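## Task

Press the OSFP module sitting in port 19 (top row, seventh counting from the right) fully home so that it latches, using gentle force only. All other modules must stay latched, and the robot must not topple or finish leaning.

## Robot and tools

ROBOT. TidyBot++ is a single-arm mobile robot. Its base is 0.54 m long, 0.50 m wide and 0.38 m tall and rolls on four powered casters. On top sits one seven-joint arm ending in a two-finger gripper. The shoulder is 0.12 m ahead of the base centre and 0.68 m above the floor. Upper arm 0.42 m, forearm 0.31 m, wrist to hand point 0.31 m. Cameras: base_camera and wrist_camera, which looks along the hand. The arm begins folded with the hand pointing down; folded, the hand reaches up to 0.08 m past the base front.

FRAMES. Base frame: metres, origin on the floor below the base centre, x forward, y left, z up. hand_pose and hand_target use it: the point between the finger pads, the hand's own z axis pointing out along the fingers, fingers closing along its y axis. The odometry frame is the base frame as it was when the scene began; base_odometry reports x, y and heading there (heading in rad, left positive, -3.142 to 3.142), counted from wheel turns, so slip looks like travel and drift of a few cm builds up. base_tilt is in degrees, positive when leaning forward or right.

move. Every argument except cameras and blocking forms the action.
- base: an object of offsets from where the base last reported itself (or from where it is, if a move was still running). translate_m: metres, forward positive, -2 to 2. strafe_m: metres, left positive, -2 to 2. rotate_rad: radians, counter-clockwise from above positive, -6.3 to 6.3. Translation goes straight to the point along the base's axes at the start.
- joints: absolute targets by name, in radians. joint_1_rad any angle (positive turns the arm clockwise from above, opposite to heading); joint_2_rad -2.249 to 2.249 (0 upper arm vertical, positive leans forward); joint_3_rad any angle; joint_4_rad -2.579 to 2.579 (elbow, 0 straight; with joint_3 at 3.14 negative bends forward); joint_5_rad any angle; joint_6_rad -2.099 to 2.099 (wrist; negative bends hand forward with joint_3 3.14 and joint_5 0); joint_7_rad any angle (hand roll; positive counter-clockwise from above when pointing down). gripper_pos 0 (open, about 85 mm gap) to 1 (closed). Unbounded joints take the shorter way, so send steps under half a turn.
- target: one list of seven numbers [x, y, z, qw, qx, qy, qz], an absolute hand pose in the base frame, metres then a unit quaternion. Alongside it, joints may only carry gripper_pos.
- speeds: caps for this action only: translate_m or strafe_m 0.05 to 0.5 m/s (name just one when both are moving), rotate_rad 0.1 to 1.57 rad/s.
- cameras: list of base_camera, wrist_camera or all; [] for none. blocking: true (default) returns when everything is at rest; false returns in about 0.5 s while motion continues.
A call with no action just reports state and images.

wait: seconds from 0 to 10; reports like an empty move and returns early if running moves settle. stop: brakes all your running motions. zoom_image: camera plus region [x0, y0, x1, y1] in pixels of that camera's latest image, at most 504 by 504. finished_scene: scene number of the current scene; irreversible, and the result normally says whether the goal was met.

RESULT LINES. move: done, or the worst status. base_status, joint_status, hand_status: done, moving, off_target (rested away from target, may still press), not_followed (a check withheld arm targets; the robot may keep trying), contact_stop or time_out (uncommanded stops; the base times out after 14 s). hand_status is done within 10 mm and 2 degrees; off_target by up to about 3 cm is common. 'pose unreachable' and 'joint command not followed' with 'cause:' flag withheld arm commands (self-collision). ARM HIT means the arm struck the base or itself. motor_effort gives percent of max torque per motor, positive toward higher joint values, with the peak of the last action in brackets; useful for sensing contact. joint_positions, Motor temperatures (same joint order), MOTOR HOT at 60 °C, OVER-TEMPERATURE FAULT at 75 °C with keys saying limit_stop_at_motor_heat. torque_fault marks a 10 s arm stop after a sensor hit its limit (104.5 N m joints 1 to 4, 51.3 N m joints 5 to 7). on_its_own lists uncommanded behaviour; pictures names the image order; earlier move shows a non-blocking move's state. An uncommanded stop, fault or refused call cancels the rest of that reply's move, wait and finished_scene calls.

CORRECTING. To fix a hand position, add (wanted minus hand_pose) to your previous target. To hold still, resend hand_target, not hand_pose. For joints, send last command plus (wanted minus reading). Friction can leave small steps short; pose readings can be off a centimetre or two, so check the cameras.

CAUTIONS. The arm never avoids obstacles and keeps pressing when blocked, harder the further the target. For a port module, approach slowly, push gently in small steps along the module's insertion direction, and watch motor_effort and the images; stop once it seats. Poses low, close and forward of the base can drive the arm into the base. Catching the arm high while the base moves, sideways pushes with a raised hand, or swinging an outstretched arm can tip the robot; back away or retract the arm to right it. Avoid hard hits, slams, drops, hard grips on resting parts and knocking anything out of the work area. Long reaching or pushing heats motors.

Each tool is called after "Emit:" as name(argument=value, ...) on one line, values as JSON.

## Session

Emit:
move()

Scene clock: 0.00 s.
Motor temperatures (°C): [31 29 30 32 38 44 37]
base_odometry: x=+0.000 y=+0.000 heading=+0.000
base_tilt: forward=-0.5 right=-0.4
base_status: not commanded
joint_positions: joint_1_rad=-0.042 joint_2_rad=-0.380 joint_3_rad=+3.157 joint_4_rad=-2.508 joint_5_rad=-0.035 joint_6_rad=-0.836 joint_7_rad=+1.584 gripper_pos=+0.000
joint_status: not commanded
motor_effort: joint_1_rad=-1 joint_2_rad=-1 joint_3_rad=+1 joint_4_rad=+15 joint_5_rad=+0 joint_6_rad=+2 joint_7_rad=-1
hand_pose: x=+0.2844 y=+0.0145 z=+0.6000 quat_wxyz=(-0.017, +0.996, +0.009, +0.088) (m; base frame)
hand_target: x=+0.2852 y=+0.0145 z=+0.6005 quat_wxyz=(-0.017, +0.996, +0.009, +0.089) (m; base frame)
hand_status: not commanded
pictures: base_camera, wrist_camera
Images, in order (width x height): base_camera 644x364, wrist_camera 644x476.

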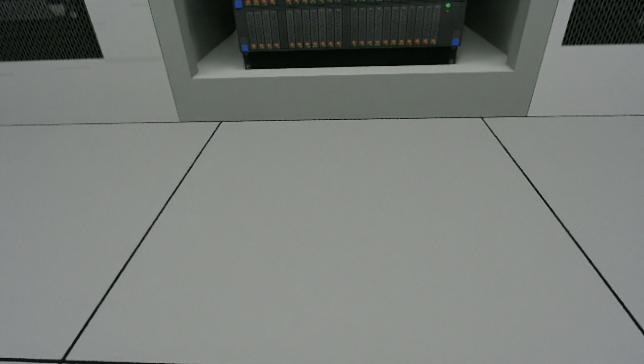

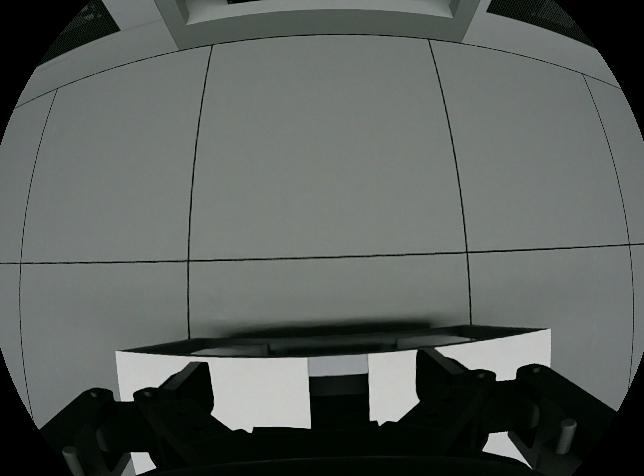

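Emit:
move(joints={"joint_1_rad": 0.0, "joint_2_rad": -0.125, "joint_3_rad": 3.14, "joint_4_rad": -1.045, "joint_5_rad": -0.03, "joint_6_rad": -0.58, "joint_7_rad": 1.57, "gripper_pos": 1.0})

Scene clock: 11.37 s.
Motor temperatures (°C): [31 29 30 32 38 44 37]
move: done
base_odometry: x=+0.000 y=+0.000 heading=+0.000
base_tilt: forward=-0.5 right=-0.4
base_status: not commanded
joint_positions: joint_1_rad=-0.029 joint_2_rad=-0.143 joint_3_rad=+3.157 joint_4_rad=-1.061 joint_5_rad=-0.035 joint_6_rad=-0.623 joint_7_rad=+1.584 gripper_pos=+0.999
joint_status: all done
motor_effort: joint_1_rad=-1(2) joint_2_rad=-14(15) joint_3_rad=+1(3) joint_4_rad=+19(22) joint_5_rad=+0(2) joint_6_rad=+9(9) joint_7_rad=-1(3)
hand_pose: x=+0.6197 y=+0.0134 z=+1.2985 quat_wxyz=(-0.018, +0.696, +0.006, +0.717) (m; base frame)
hand_target: x=+0.6271 y=+0.0074 z=+1.3118 quat_wxyz=(-0.016, +0.682, -0.002, +0.732) (m; base frame)
hand_status: not commanded
pictures: base_camera, wrist_camera
Images, in order (width x height): base_camera 644x364, wrist_camera 644x476.

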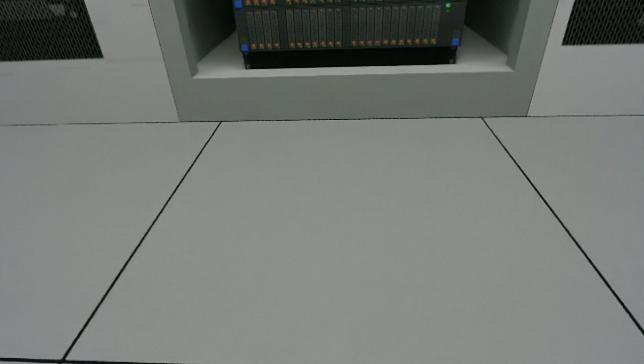

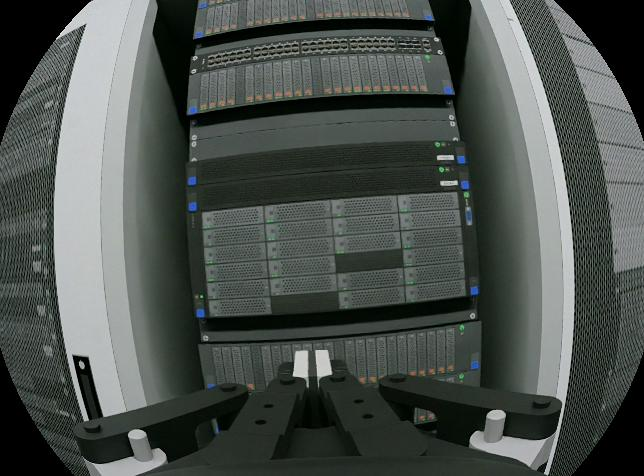

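Emit:
zoom_image(camera="wrist_camera", region=[180, 10, 460, 130])

Emit:
zoom_image(camera="wrist_camera", region=[180, 310, 490, 450])

Scaled by 1.800.

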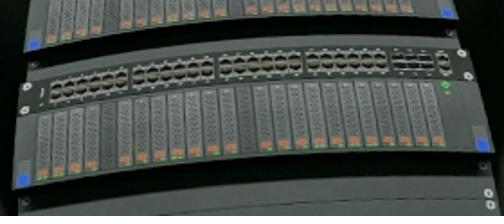

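Scaled by 1.626.

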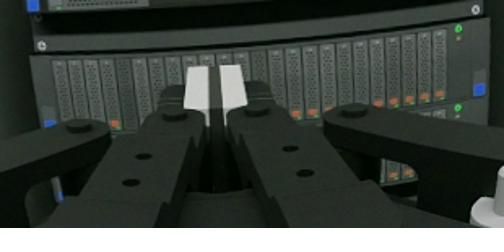

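Emit:
move(joints={"joint_6_rad": -1.45}, cameras=["wrist_camera"])

Scene clock: 15.30 s.
Motor temperatures (°C): [31 29 30 32 38 44 37]
move: done
base_odometry: x=+0.000 y=+0.000 heading=+0.000
base_tilt: forward=-0.5 right=-0.4
base_status: not commanded
joint_positions: joint_1_rad=-0.029 joint_2_rad=-0.136 joint_3_rad=+3.157 joint_4_rad=-1.054 joint_5_rad=-0.035 joint_6_rad=-1.418 joint_7_rad=+1.584 gripper_pos=+0.999
joint_status: all done
motor_effort: joint_1_rad=+0(1) joint_2_rad=-13(15) joint_3_rad=+1(1) joint_4_rad=+18(20) joint_5_rad=+0(1) joint_6_rad=+7(9) joint_7_rad=-1(1)
hand_pose: x=+0.5362 y=+0.0170 z=+1.0739 quat_wxyz=(-0.018, +0.920, +0.016, +0.392) (m; base frame)
hand_target: x=+0.5336 y=+0.0114 z=+1.0667 quat_wxyz=(-0.015, +0.926, +0.004, +0.376) (m; base frame)
hand_status: not commanded
pictures: wrist_camera
Images, in order (width x height): wrist_camera 644x476.

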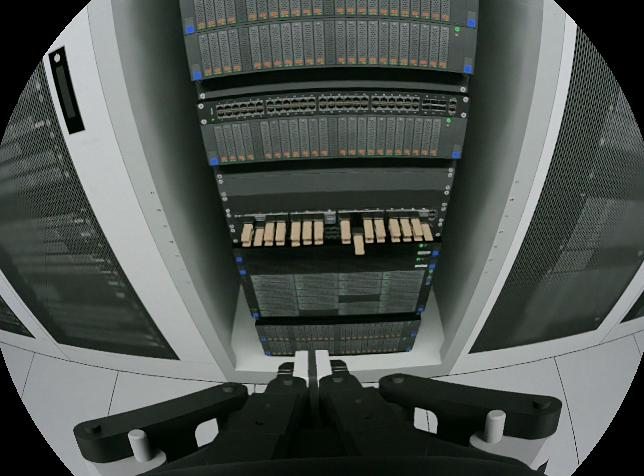

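Emit:
zoom_image(camera="wrist_camera", region=[220, 195, 450, 285])

Emit:
zoom_image(camera="wrist_camera", region=[325, 200, 445, 265])

Scaled by 2.191.

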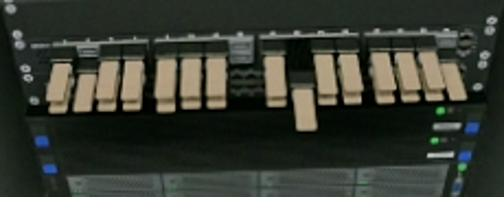

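Scaled by 4.200.

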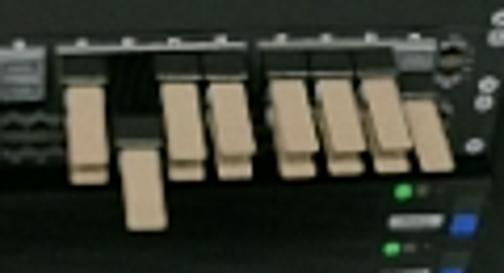

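Emit:
move(base={"rotate_rad": -0.035, "translate_m": 0.05}, joints={"joint_1_rad": 0.025, "joint_2_rad": 0.70, "joint_3_rad": 3.14, "joint_4_rad": -2.20, "joint_5_rad": 0.0, "joint_6_rad": 1.33, "joint_7_rad": 1.60})

Scene clock: 35.13 s.
Motor temperatures (°C): [31 29 30 33 38 44 37]
move: done
base_odometry: x=+0.050 y=+0.000 heading=-0.036
base_tilt: forward=-0.5 right=-0.4
base_status: done
joint_positions: joint_1_rad=-0.004 joint_2_rad=+0.682 joint_3_rad=+3.152 joint_4_rad=-2.190 joint_5_rad=-0.035 joint_6_rad=+1.284 joint_7_rad=+1.584 gripper_pos=+0.999
joint_status: all done
motor_effort: joint_1_rad=-1(3) joint_2_rad=-35(38) joint_3_rad=+1(3) joint_4_rad=+10(22) joint_5_rad=+0(1) joint_6_rad=+9(10) joint_7_rad=-1(3)
hand_pose: x=+0.7789 y=-0.0118 z=+0.7001 quat_wxyz=(+0.017, +0.713, -0.010, +0.701) (m; base frame)
hand_target: x=+0.7764 y=-0.0143 z=+0.6986 quat_wxyz=(+0.018, +0.707, +0.002, +0.707) (m; base frame)
hand_status: not commanded
pictures: base_camera, wrist_camera
Images, in order (width x height): base_camera 644x364, wrist_camera 644x476.

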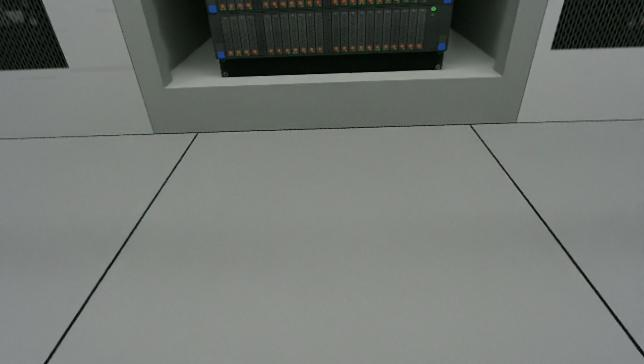

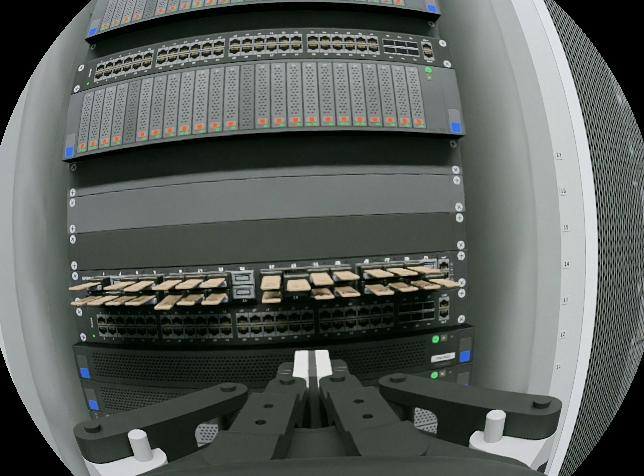

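Emit:
zoom_image(camera="wrist_camera", region=[60, 240, 260, 350])

Emit:
zoom_image(camera="wrist_camera", region=[240, 240, 370, 320])

Emit:
zoom_image(camera="wrist_camera", region=[350, 240, 480, 320])

Scaled by 2.520.

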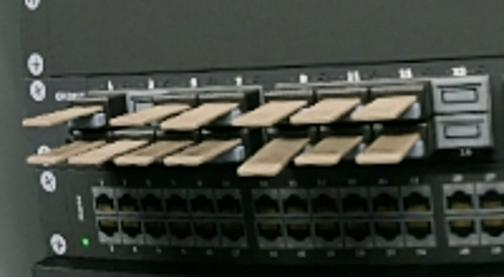

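Scaled by 3.877.

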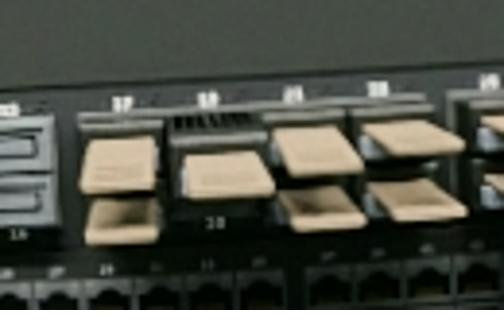

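Scaled by 3.877.

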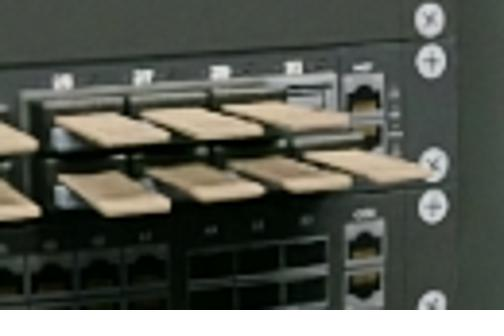

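Emit:
move(cameras=["wrist_camera"])

Scene clock: 38.93 s.
Motor temperatures (°C): [31 29 30 33 38 44 37]
base_odometry: x=+0.050 y=+0.000 heading=-0.036
base_tilt: forward=-0.5 right=-0.4
base_status: done
joint_positions: joint_1_rad=-0.004 joint_2_rad=+0.682 joint_3_rad=+3.152 joint_4_rad=-2.190 joint_5_rad=-0.035 joint_6_rad=+1.287 joint_7_rad=+1.584 gripper_pos=+0.999
joint_status: all done
motor_effort: joint_1_rad=-1(3) joint_2_rad=-35(38) joint_3_rad=+1(3) joint_4_rad=+10(22) joint_5_rad=+0(1) joint_6_rad=+9(10) joint_7_rad=-1(3)
hand_pose: x=+0.7790 y=-0.0118 z=+0.7010 quat_wxyz=(+0.017, +0.712, -0.010, +0.702) (m; base frame)
hand_target: x=+0.7764 y=-0.0143 z=+0.6986 quat_wxyz=(+0.018, +0.707, +0.002, +0.707) (m; base frame)
hand_status: not commanded
pictures: wrist_camera
Images, in order (width x height): wrist_camera 644x476.

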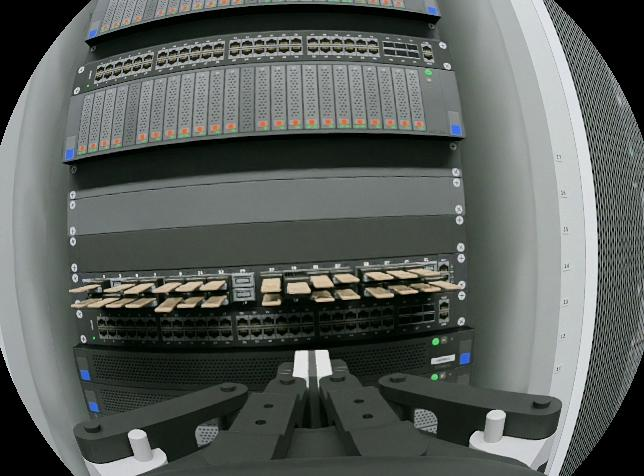

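Emit:
zoom_image(camera="wrist_camera", region=[220, 240, 400, 380])

Emit:
zoom_image(camera="wrist_camera", region=[250, 255, 350, 325])

Scaled by 2.800.

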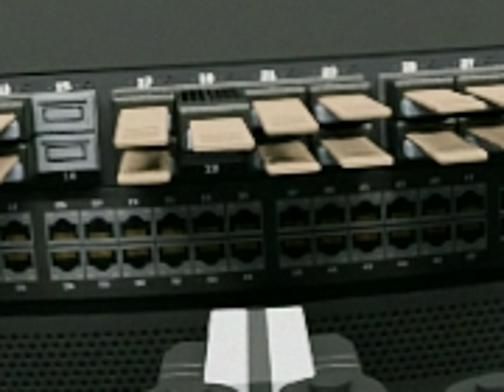

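Scaled by 5.040.

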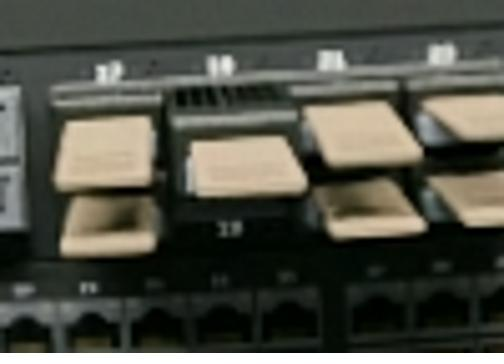

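Emit:
move(joints={"joint_2_rad": 0.664, "joint_6_rad": 1.308, "joint_5_rad": 0.04, "joint_7_rad": 1.65}, cameras=["wrist_camera"])

Emit:
zoom_image(camera="wrist_camera", region=[240, 245, 370, 375])

Scene clock: 57.30 s.
Motor temperatures (°C): [31 29 30 32 38 44 37]
move: done
base_odometry: x=+0.050 y=+0.000 heading=-0.036
base_tilt: forward=-0.5 right=-0.4
base_status: not commanded
joint_positions: joint_1_rad=-0.002 joint_2_rad=+0.655 joint_3_rad=+3.152 joint_4_rad=-2.191 joint_5_rad=-0.007 joint_6_rad=+1.288 joint_7_rad=+1.618 gripper_pos=+0.999
joint_status: all done
motor_effort: joint_1_rad=-1(1) joint_2_rad=-34(37) joint_3_rad=+1(1) joint_4_rad=+11(11) joint_5_rad=+0(1) joint_6_rad=+9(10) joint_7_rad=-1(2)
hand_pose: x=+0.7783 y=-0.0045 z=+0.7183 quat_wxyz=(+0.023, +0.703, +0.014, +0.711) (m; base frame)
hand_target: x=+0.7756 y=-0.0023 z=+0.7154 quat_wxyz=(+0.026, +0.701, +0.036, +0.712) (m; base frame)
hand_status: not commanded
pictures: wrist_camera
Images, in order (width x height): wrist_camera 644x476.

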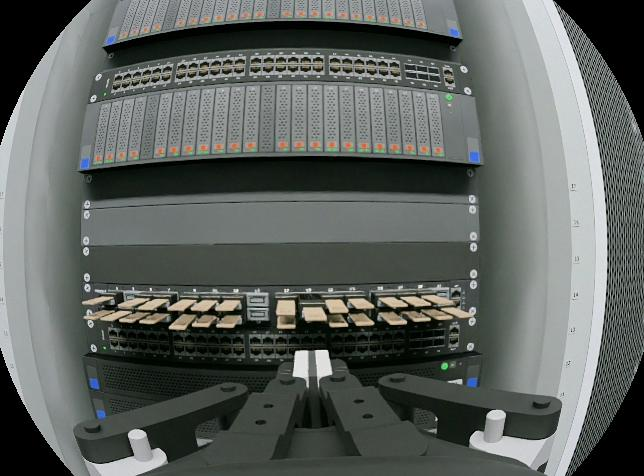

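Scaled by 3.877.

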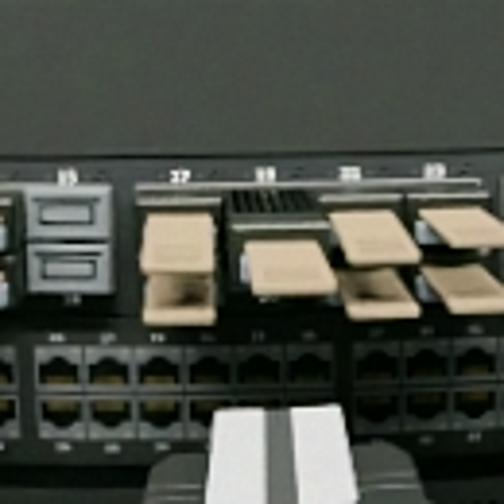

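Emit:
move(base={"translate_m": 0.07}, speeds={"translate_m": 0.15}, cameras=["wrist_camera"])

Emit:
zoom_image(camera="wrist_camera", region=[240, 265, 370, 395])

Scene clock: 61.00 s.
Motor temperatures (°C): [31 29 30 32 38 44 37]
move: done
base_odometry: x=+0.120 y=-0.003 heading=-0.037
base_tilt: forward=-0.5 right=-0.4
base_status: done
joint_positions: joint_1_rad=-0.001 joint_2_rad=+0.654 joint_3_rad=+3.152 joint_4_rad=-2.195 joint_5_rad=-0.007 joint_6_rad=+1.288 joint_7_rad=+1.618 gripper_pos=+0.999
joint_status: not commanded
motor_effort: joint_1_rad=-1(2) joint_2_rad=-34(36) joint_3_rad=+1(1) joint_4_rad=+10(12) joint_5_rad=+0(0) joint_6_rad=+9(9) joint_7_rad=-1(1)
hand_pose: x=+0.7771 y=-0.0049 z=+0.7174 quat_wxyz=(+0.023, +0.704, +0.013, +0.710) (m; base frame)
hand_target: x=+0.7756 y=-0.0023 z=+0.7154 quat_wxyz=(+0.026, +0.701, +0.036, +0.712) (m; base frame)
hand_status: not commanded
pictures: wrist_camera
Images, in order (width x height): wrist_camera 644x476.

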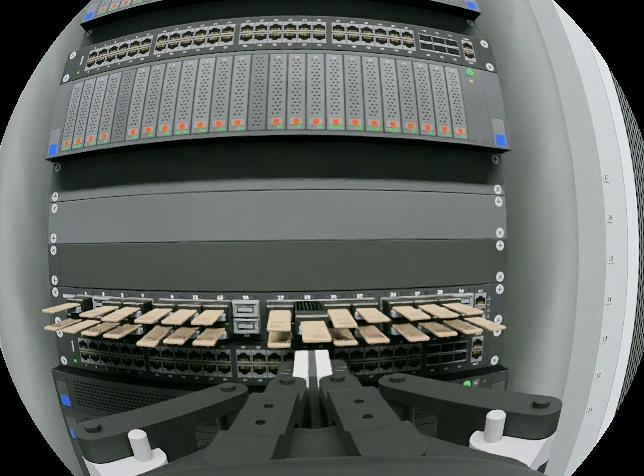

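Scaled by 3.877.

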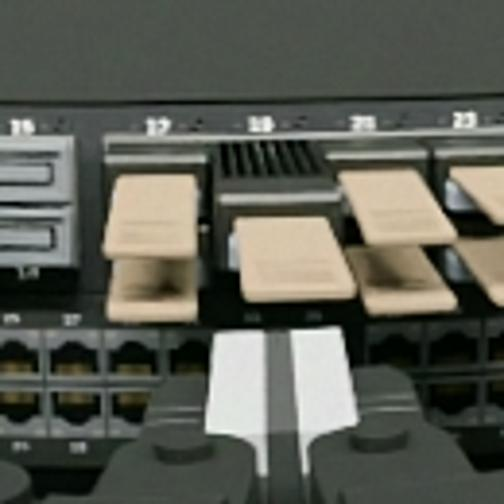

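Emit:
zoom_image(camera="wrist_camera", region=[30, 130, 130, 280])

Emit:
zoom_image(camera="wrist_camera", region=[430, 130, 530, 280])

Emit:
zoom_image(camera="wrist_camera", region=[30, 260, 130, 400])

Emit:
zoom_image(camera="wrist_camera", region=[430, 260, 530, 400])

Scaled by 3.360.

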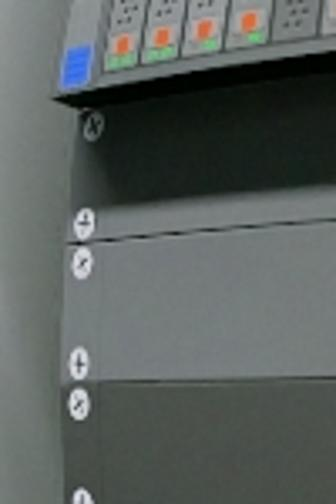

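Scaled by 3.360.

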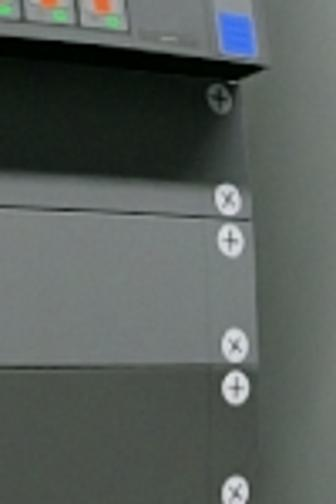

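Scaled by 3.600.

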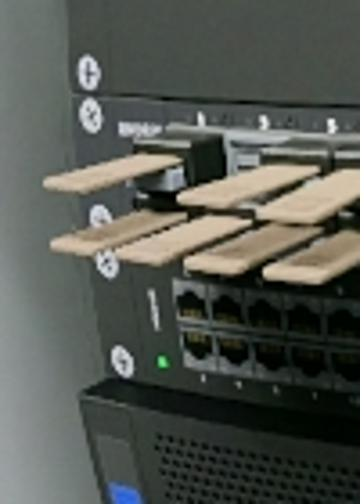

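Scaled by 3.600.

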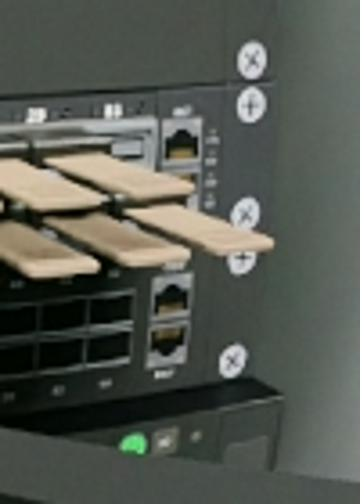

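Emit:
move(cameras=["base_camera"])

Scene clock: 73.27 s.
Motor temperatures (°C): [31 30 30 32 38 44 37]
base_odometry: x=+0.120 y=-0.003 heading=-0.037
base_tilt: forward=-0.5 right=-0.4
base_status: done
joint_positions: joint_1_rad=-0.001 joint_2_rad=+0.654 joint_3_rad=+3.152 joint_4_rad=-2.195 joint_5_rad=-0.007 joint_6_rad=+1.288 joint_7_rad=+1.618 gripper_pos=+0.999
joint_status: not commanded
motor_effort: joint_1_rad=+0(2) joint_2_rad=-34(36) joint_3_rad=+1(1) joint_4_rad=+11(12) joint_5_rad=+0(0) joint_6_rad=+9(9) joint_7_rad=-1(1)
hand_pose: x=+0.7771 y=-0.0049 z=+0.7174 quat_wxyz=(+0.023, +0.704, +0.013, +0.710) (m; base frame)
hand_target: x=+0.7756 y=-0.0023 z=+0.7154 quat_wxyz=(+0.026, +0.701, +0.036, +0.712) (m; base frame)
hand_status: not commanded
pictures: base_camera
Images, in order (width x height): base_camera 644x364.

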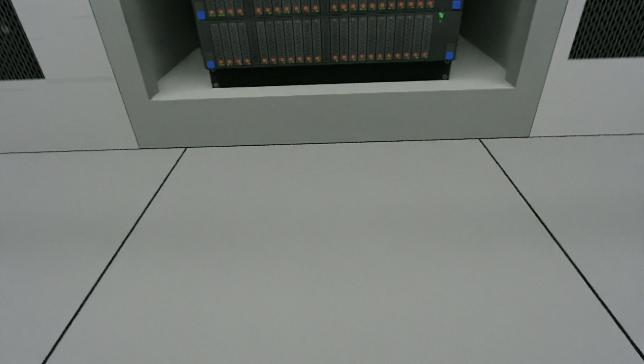

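Emit:
zoom_image(camera="base_camera", region=[0, 0, 322, 182])

Emit:
zoom_image(camera="base_camera", region=[322, 0, 644, 182])

Emit:
zoom_image(camera="base_camera", region=[0, 182, 322, 364])

Emit:
zoom_image(camera="base_camera", region=[322, 182, 644, 364])

Scaled by 1.565.

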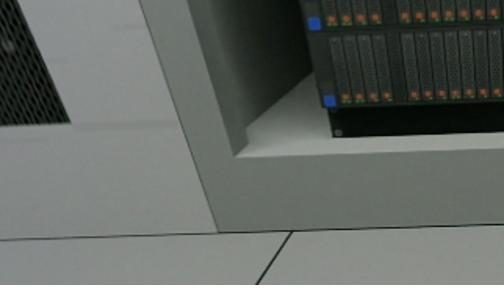

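Scaled by 1.565.

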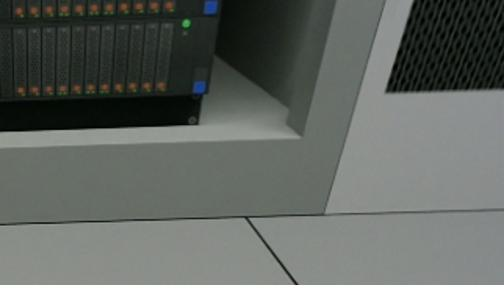

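Scaled by 1.565.

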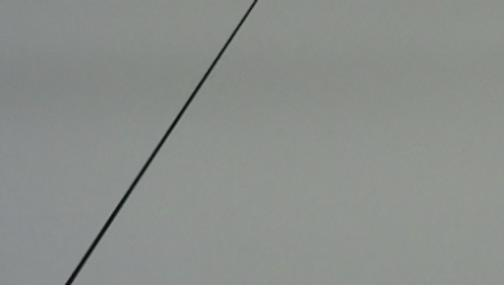

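Scaled by 1.565.

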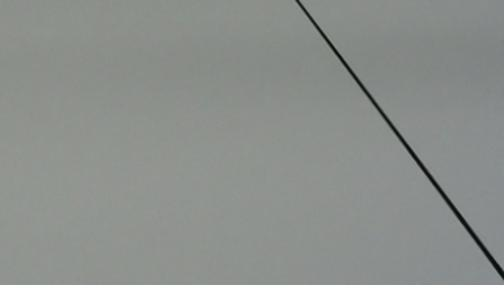

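Emit:
move(base={"translate_m": 0.025}, speeds={"translate_m": 0.1}, cameras=["wrist_camera"])

Emit:
zoom_image(camera="wrist_camera", region=[240, 270, 370, 400])

Emit:
zoom_image(camera="wrist_camera", region=[20, 130, 120, 280])

Emit:
zoom_image(camera="wrist_camera", region=[440, 130, 540, 280])

Emit:
zoom_image(camera="wrist_camera", region=[20, 270, 120, 410])

Emit:
zoom_image(camera="wrist_camera", region=[440, 270, 540, 410])

Scene clock: 79.57 s.
Motor temperatures (°C): [31 30 30 32 38 44 37]
move: done
base_odometry: x=+0.145 y=-0.004 heading=-0.038
base_tilt: forward=-0.5 right=-0.4
base_status: done
joint_positions: joint_1_rad=-0.001 joint_2_rad=+0.654 joint_3_rad=+3.152 joint_4_rad=-2.197 joint_5_rad=-0.007 joint_6_rad=+1.288 joint_7_rad=+1.618 gripper_pos=+0.999
joint_status: not commanded
motor_effort: joint_1_rad=-1(1) joint_2_rad=-35(36) joint_3_rad=+1(1) joint_4_rad=+11(12) joint_5_rad=+0(0) joint_6_rad=+9(9) joint_7_rad=-1(1)
hand_pose: x=+0.7765 y=-0.0052 z=+0.7167 quat_wxyz=(+0.023, +0.704, +0.013, +0.709) (m; base frame)
hand_target: x=+0.7756 y=-0.0023 z=+0.7154 quat_wxyz=(+0.026, +0.701, +0.036, +0.712) (m; base frame)
hand_status: not commanded
pictures: wrist_camera
Images, in order (width x height): wrist_camera 644x476.

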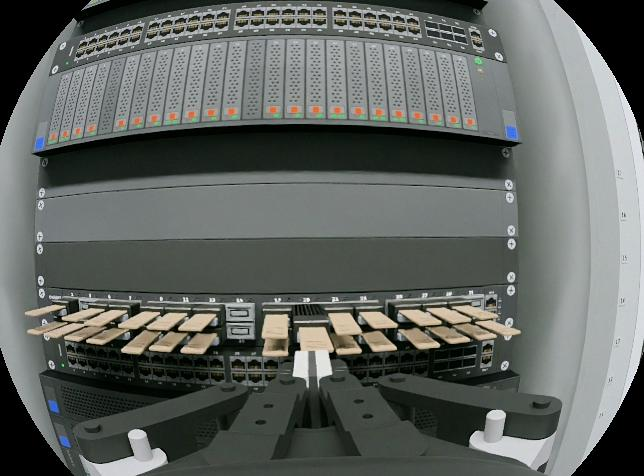

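Scaled by 3.877.

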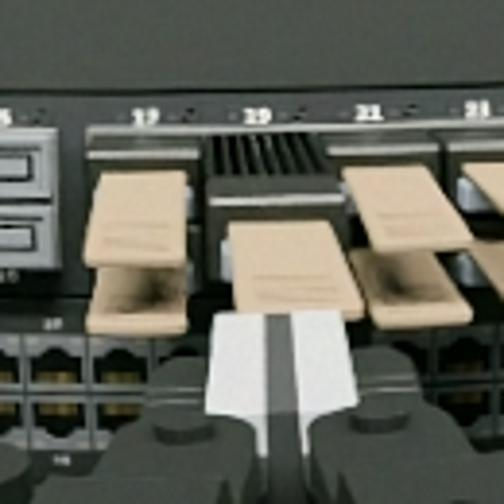

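Scaled by 3.360.

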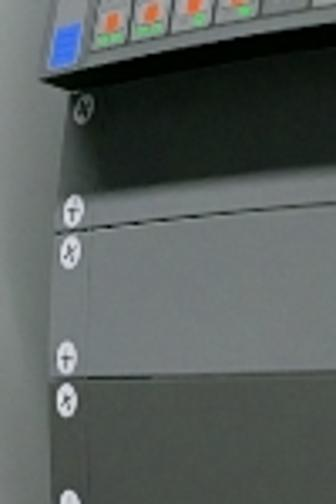

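Scaled by 3.360.

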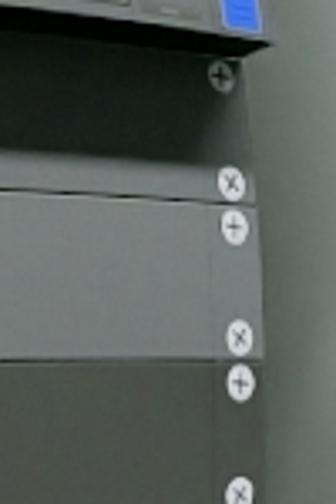

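Scaled by 3.600.

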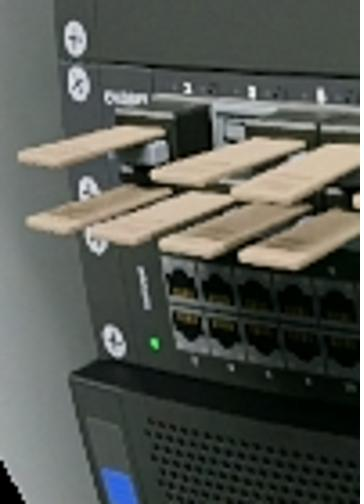

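Scaled by 3.600.

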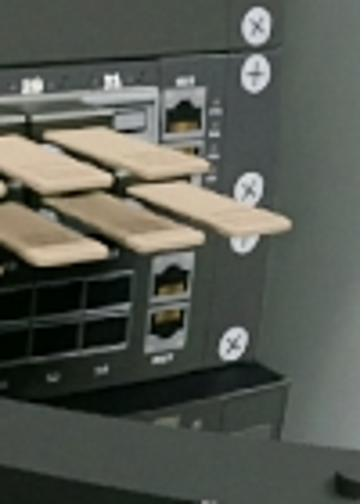

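Emit:
zoom_image(camera="wrist_camera", region=[285, 300, 337, 356])

Emit:
zoom_image(camera="wrist_camera", region=[255, 300, 307, 356])

Emit:
zoom_image(camera="wrist_camera", region=[320, 300, 372, 356])

Scaled by 9.000.

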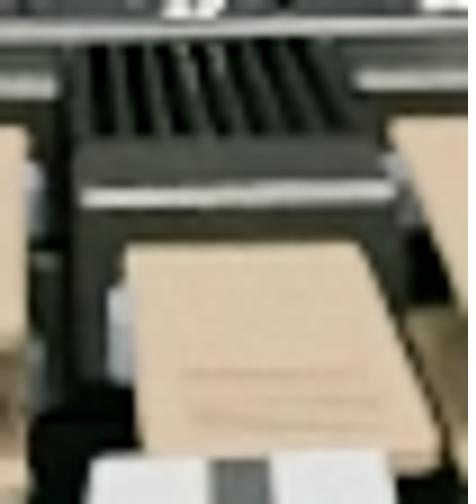

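Scaled by 9.000.

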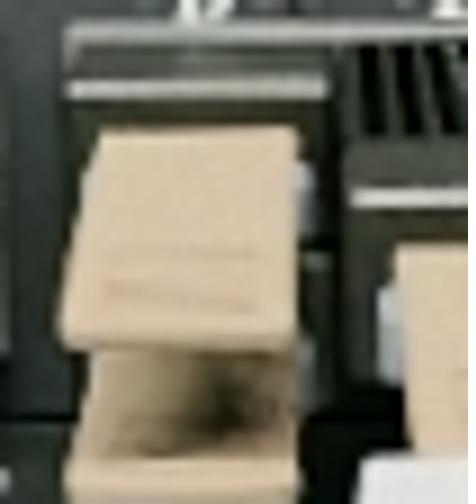

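Scaled by 9.000.

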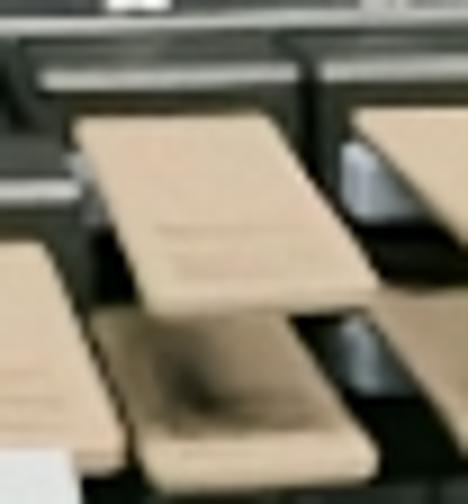

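Emit:
zoom_image(camera="wrist_camera", region=[288, 300, 332, 326])

Emit:
zoom_image(camera="wrist_camera", region=[20, 286, 80, 346])

Scaled by 11.455.

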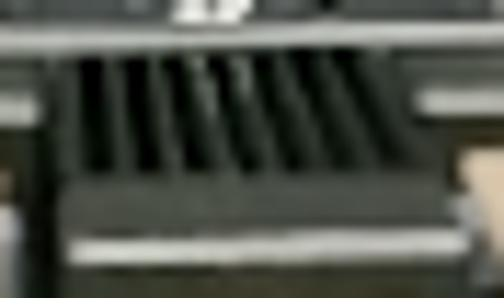

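Scaled by 8.400.

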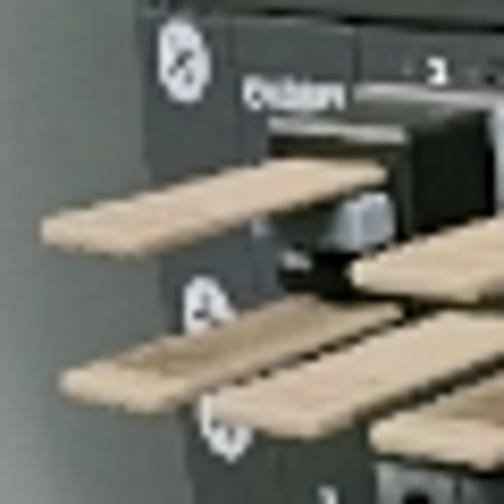

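Emit:
move(base={"rotate_rad": 0.055, "translate_m": -0.017, "strafe_m": -0.0478}, joints={"joint_2_rad": 0.652}, cameras=["wrist_camera"])

Emit:
zoom_image(camera="wrist_camera", region=[285, 295, 341, 356])

Emit:
zoom_image(camera="wrist_camera", region=[240, 265, 370, 395])

Scene clock: 121.10 s.
Motor temperatures (°C): [31 31 30 32 38 44 37]
move: done
base_odometry: x=+0.127 y=-0.051 heading=+0.017
base_tilt: forward=-0.5 right=-0.4
base_status: done
joint_positions: joint_1_rad=+0.019 joint_2_rad=+0.648 joint_3_rad=+3.144 joint_4_rad=-2.197 joint_5_rad=-0.003 joint_6_rad=+1.288 joint_7_rad=+1.618 gripper_pos=+0.999
joint_status: all done
motor_effort: joint_1_rad=-1(4) joint_2_rad=-34(36) joint_3_rad=+0(3) joint_4_rad=+10(12) joint_5_rad=+0(1) joint_6_rad=+9(9) joint_7_rad=-1(1)
hand_pose: x=+0.7761 y=-0.0133 z=+0.7212 quat_wxyz=(+0.025, +0.702, +0.008, +0.712) (m; base frame)
hand_target: x=+0.7751 y=-0.0022 z=+0.7233 quat_wxyz=(+0.027, +0.697, +0.036, +0.716) (m; base frame)
hand_status: not commanded
pictures: wrist_camera
Images, in order (width x height): wrist_camera 644x476.

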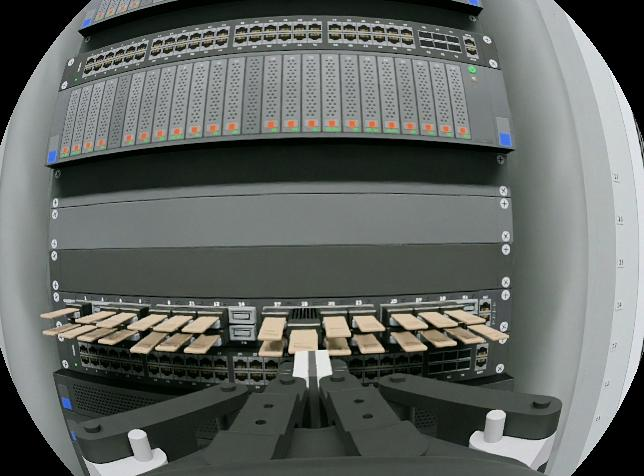

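Scaled by 8.262.

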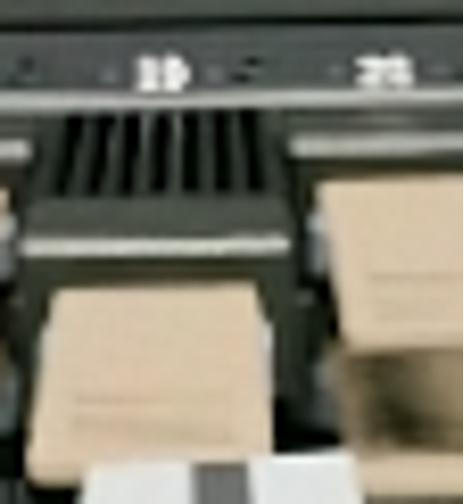

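Scaled by 3.877.

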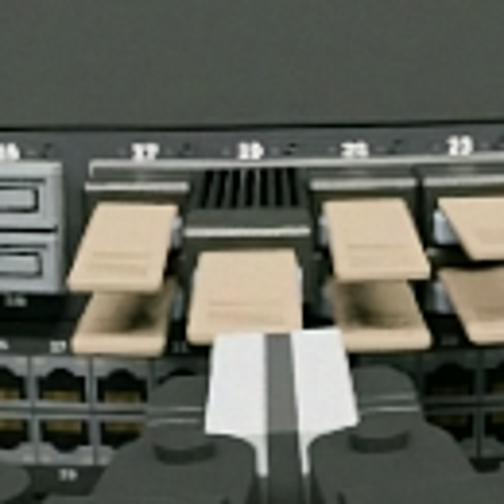

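Emit:
move(base={"translate_m": 0.015, "strafe_m": 0.0045}, speeds={"translate_m": 0.1}, cameras=["wrist_camera"])

Emit:
zoom_image(camera="wrist_camera", region=[283, 300, 339, 361])

Scene clock: 124.40 s.
Motor temperatures (°C): [31 31 30 32 38 44 37]
move: done
base_odometry: x=+0.142 y=-0.046 heading=+0.017
base_tilt: forward=-0.6 right=-0.4
base_status: done
joint_positions: joint_1_rad=+0.019 joint_2_rad=+0.645 joint_3_rad=+3.144 joint_4_rad=-2.197 joint_5_rad=-0.003 joint_6_rad=+1.288 joint_7_rad=+1.618 gripper_pos=+0.999
joint_status: not commanded
motor_effort: joint_1_rad=+0(2) joint_2_rad=-35(36) joint_3_rad=+0(1) joint_4_rad=+11(12) joint_5_rad=+0(1) joint_6_rad=+9(9) joint_7_rad=-1(1)
hand_pose: x=+0.7758 y=-0.0133 z=+0.7224 quat_wxyz=(+0.025, +0.701, +0.008, +0.712) (m; base frame)
hand_target: x=+0.7751 y=-0.0022 z=+0.7233 quat_wxyz=(+0.027, +0.697, +0.036, +0.716) (m; base frame)
hand_status: not commanded
pictures: wrist_camera
Images, in order (width x height): wrist_camera 644x476.

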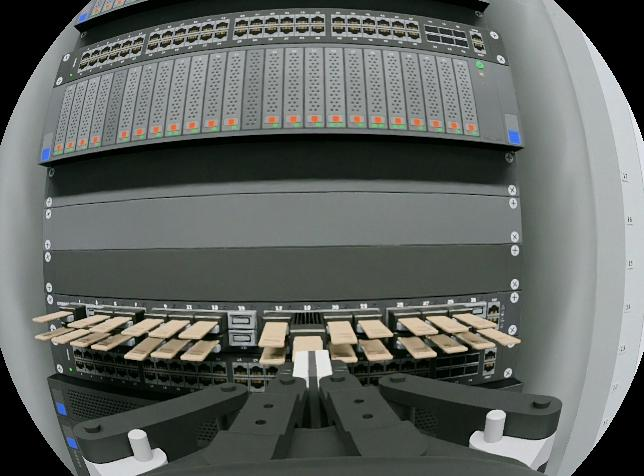

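Scaled by 8.262.

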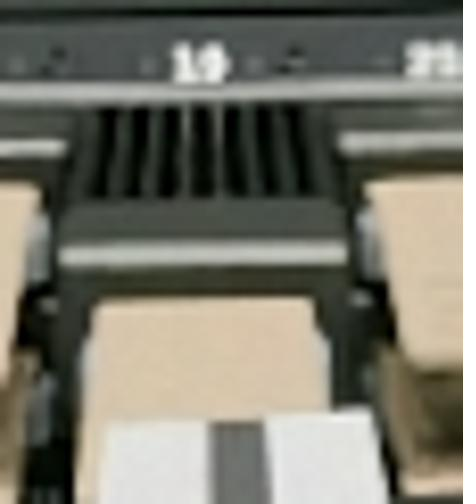

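Emit:
move(base={"translate_m": 0.006, "strafe_m": 0.002}, speeds={"translate_m": 0.05}, cameras=["wrist_camera"])

Emit:
zoom_image(camera="wrist_camera", region=[283, 310, 339, 371])

Scene clock: 126.13 s.
Motor temperatures (°C): [31 31 30 32 38 44 37]
move: done
base_odometry: x=+0.148 y=-0.044 heading=+0.017
base_tilt: forward=-0.5 right=-0.4
base_status: done
joint_positions: joint_1_rad=+0.019 joint_2_rad=+0.645 joint_3_rad=+3.144 joint_4_rad=-2.197 joint_5_rad=-0.003 joint_6_rad=+1.288 joint_7_rad=+1.618 gripper_pos=+0.999
joint_status: not commanded
motor_effort: joint_1_rad=-1(3) joint_2_rad=-34(36) joint_3_rad=+0(1) joint_4_rad=+11(12) joint_5_rad=+0(0) joint_6_rad=+9(9) joint_7_rad=-1(1)
hand_pose: x=+0.7758 y=-0.0133 z=+0.7227 quat_wxyz=(+0.025, +0.701, +0.008, +0.712) (m; base frame)
hand_target: x=+0.7751 y=-0.0022 z=+0.7233 quat_wxyz=(+0.027, +0.697, +0.036, +0.716) (m; base frame)
hand_status: not commanded
pictures: wrist_camera
Images, in order (width x height): wrist_camera 644x476.

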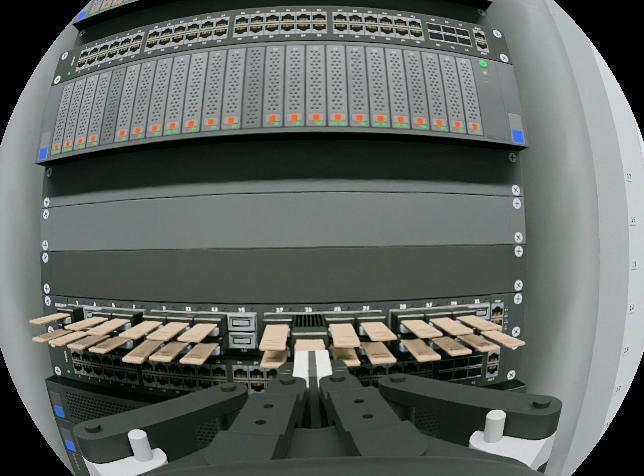

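Scaled by 8.262.

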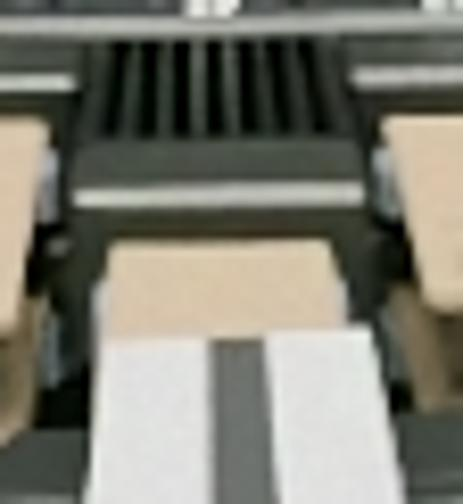

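Emit:
move(base={"translate_m": 0.006, "strafe_m": 0.001}, speeds={"translate_m": 0.05}, cameras=["wrist_camera"])

Emit:
zoom_image(camera="wrist_camera", region=[283, 310, 339, 371])

Scene clock: 128.70 s.
Motor temperatures (°C): [31 31 30 32 38 44 37]
move: done
base_odometry: x=+0.154 y=-0.043 heading=+0.017
base_tilt: forward=-0.5 right=-0.4
base_status: done
joint_positions: joint_1_rad=+0.019 joint_2_rad=+0.645 joint_3_rad=+3.144 joint_4_rad=-2.197 joint_5_rad=-0.003 joint_6_rad=+1.288 joint_7_rad=+1.618 gripper_pos=+0.999
joint_status: not commanded
motor_effort: joint_1_rad=-2(2) joint_2_rad=-34(36) joint_3_rad=+1(1) joint_4_rad=+11(12) joint_5_rad=+0(1) joint_6_rad=+9(9) joint_7_rad=-1(1)
hand_pose: x=+0.7757 y=-0.0133 z=+0.7229 quat_wxyz=(+0.025, +0.701, +0.008, +0.712) (m; base frame)
hand_target: x=+0.7751 y=-0.0022 z=+0.7233 quat_wxyz=(+0.027, +0.697, +0.036, +0.716) (m; base frame)
hand_status: not commanded
pictures: wrist_camera
Images, in order (width x height): wrist_camera 644x476.

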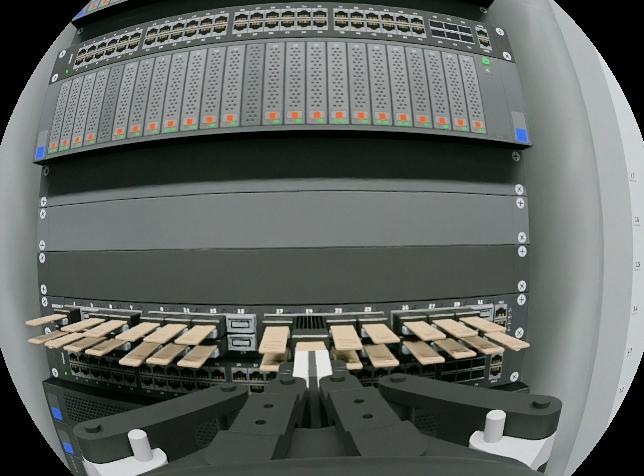

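Scaled by 8.262.

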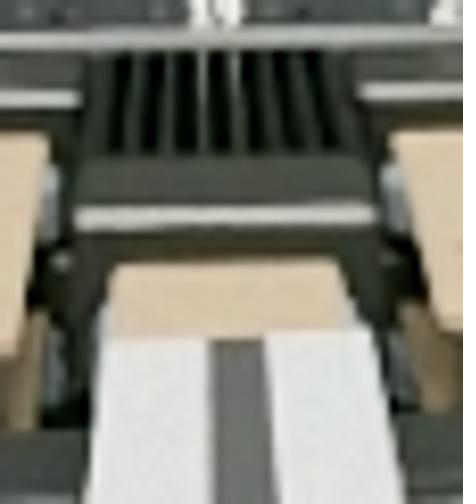

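Emit:
move(base={"translate_m": 0.006, "strafe_m": 0.0005}, speeds={"translate_m": 0.05}, cameras=["wrist_camera"])

Emit:
zoom_image(camera="wrist_camera", region=[283, 310, 339, 371])

Scene clock: 129.73 s.
Motor temperatures (°C): [31 31 30 32 38 44 37]
move: done
base_odometry: x=+0.160 y=-0.043 heading=+0.016
base_tilt: forward=-0.5 right=-0.4
base_status: done
joint_positions: joint_1_rad=+0.019 joint_2_rad=+0.644 joint_3_rad=+3.144 joint_4_rad=-2.198 joint_5_rad=-0.003 joint_6_rad=+1.288 joint_7_rad=+1.618 gripper_pos=+0.999
joint_status: not commanded
motor_effort: joint_1_rad=-1(3) joint_2_rad=-34(36) joint_3_rad=+0(1) joint_4_rad=+11(12) joint_5_rad=+0(0) joint_6_rad=+9(9) joint_7_rad=-1(1)
hand_pose: x=+0.7757 y=-0.0133 z=+0.7231 quat_wxyz=(+0.025, +0.701, +0.008, +0.713) (m; base frame)
hand_target: x=+0.7751 y=-0.0022 z=+0.7233 quat_wxyz=(+0.027, +0.697, +0.036, +0.716) (m; base frame)
hand_status: not commanded
pictures: wrist_camera
Images, in order (width x height): wrist_camera 644x476.

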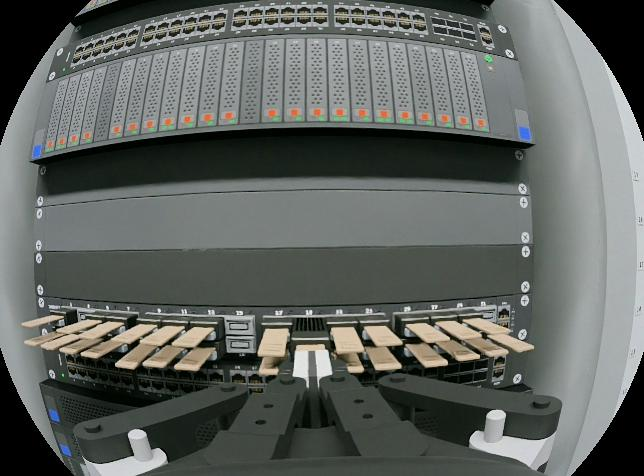

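Scaled by 8.262.

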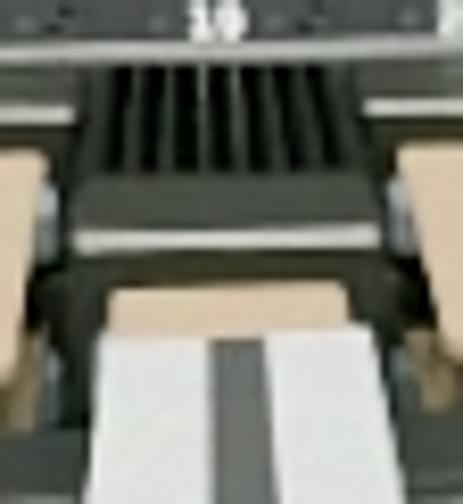

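Emit:
move(base={"translate_m": 0.006}, speeds={"translate_m": 0.05}, cameras=["wrist_camera"])

Emit:
zoom_image(camera="wrist_camera", region=[283, 310, 339, 371])

Scene clock: 131.77 s.
Motor temperatures (°C): [31 31 30 32 38 44 37]
move: done
base_odometry: x=+0.166 y=-0.043 heading=+0.016
base_tilt: forward=-0.5 right=-0.4
base_status: done
joint_positions: joint_1_rad=+0.019 joint_2_rad=+0.644 joint_3_rad=+3.144 joint_4_rad=-2.200 joint_5_rad=-0.003 joint_6_rad=+1.288 joint_7_rad=+1.618 gripper_pos=+0.999
joint_status: not commanded
motor_effort: joint_1_rad=-1(1) joint_2_rad=-34(36) joint_3_rad=+0(1) joint_4_rad=+11(13) joint_5_rad=+0(0) joint_6_rad=+9(9) joint_7_rad=-1(1)
hand_pose: x=+0.7750 y=-0.0133 z=+0.7225 quat_wxyz=(+0.025, +0.702, +0.008, +0.712) (m; base frame)
hand_target: x=+0.7751 y=-0.0022 z=+0.7233 quat_wxyz=(+0.027, +0.697, +0.036, +0.716) (m; base frame)
hand_status: not commanded
pictures: wrist_camera
Images, in order (width x height): wrist_camera 644x476.

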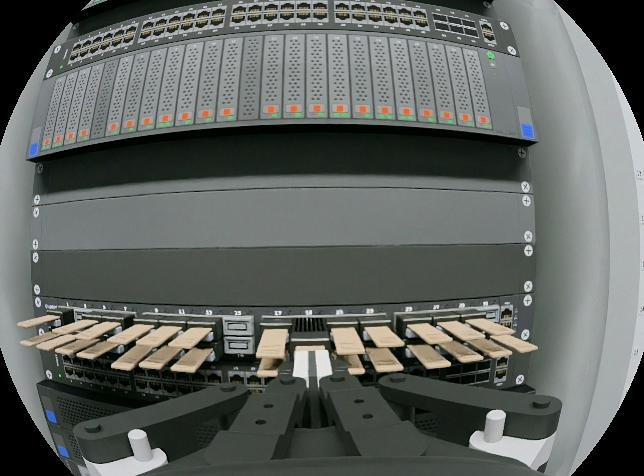

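Scaled by 8.262.

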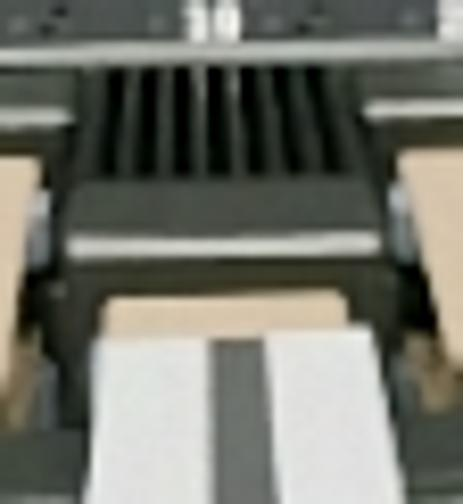

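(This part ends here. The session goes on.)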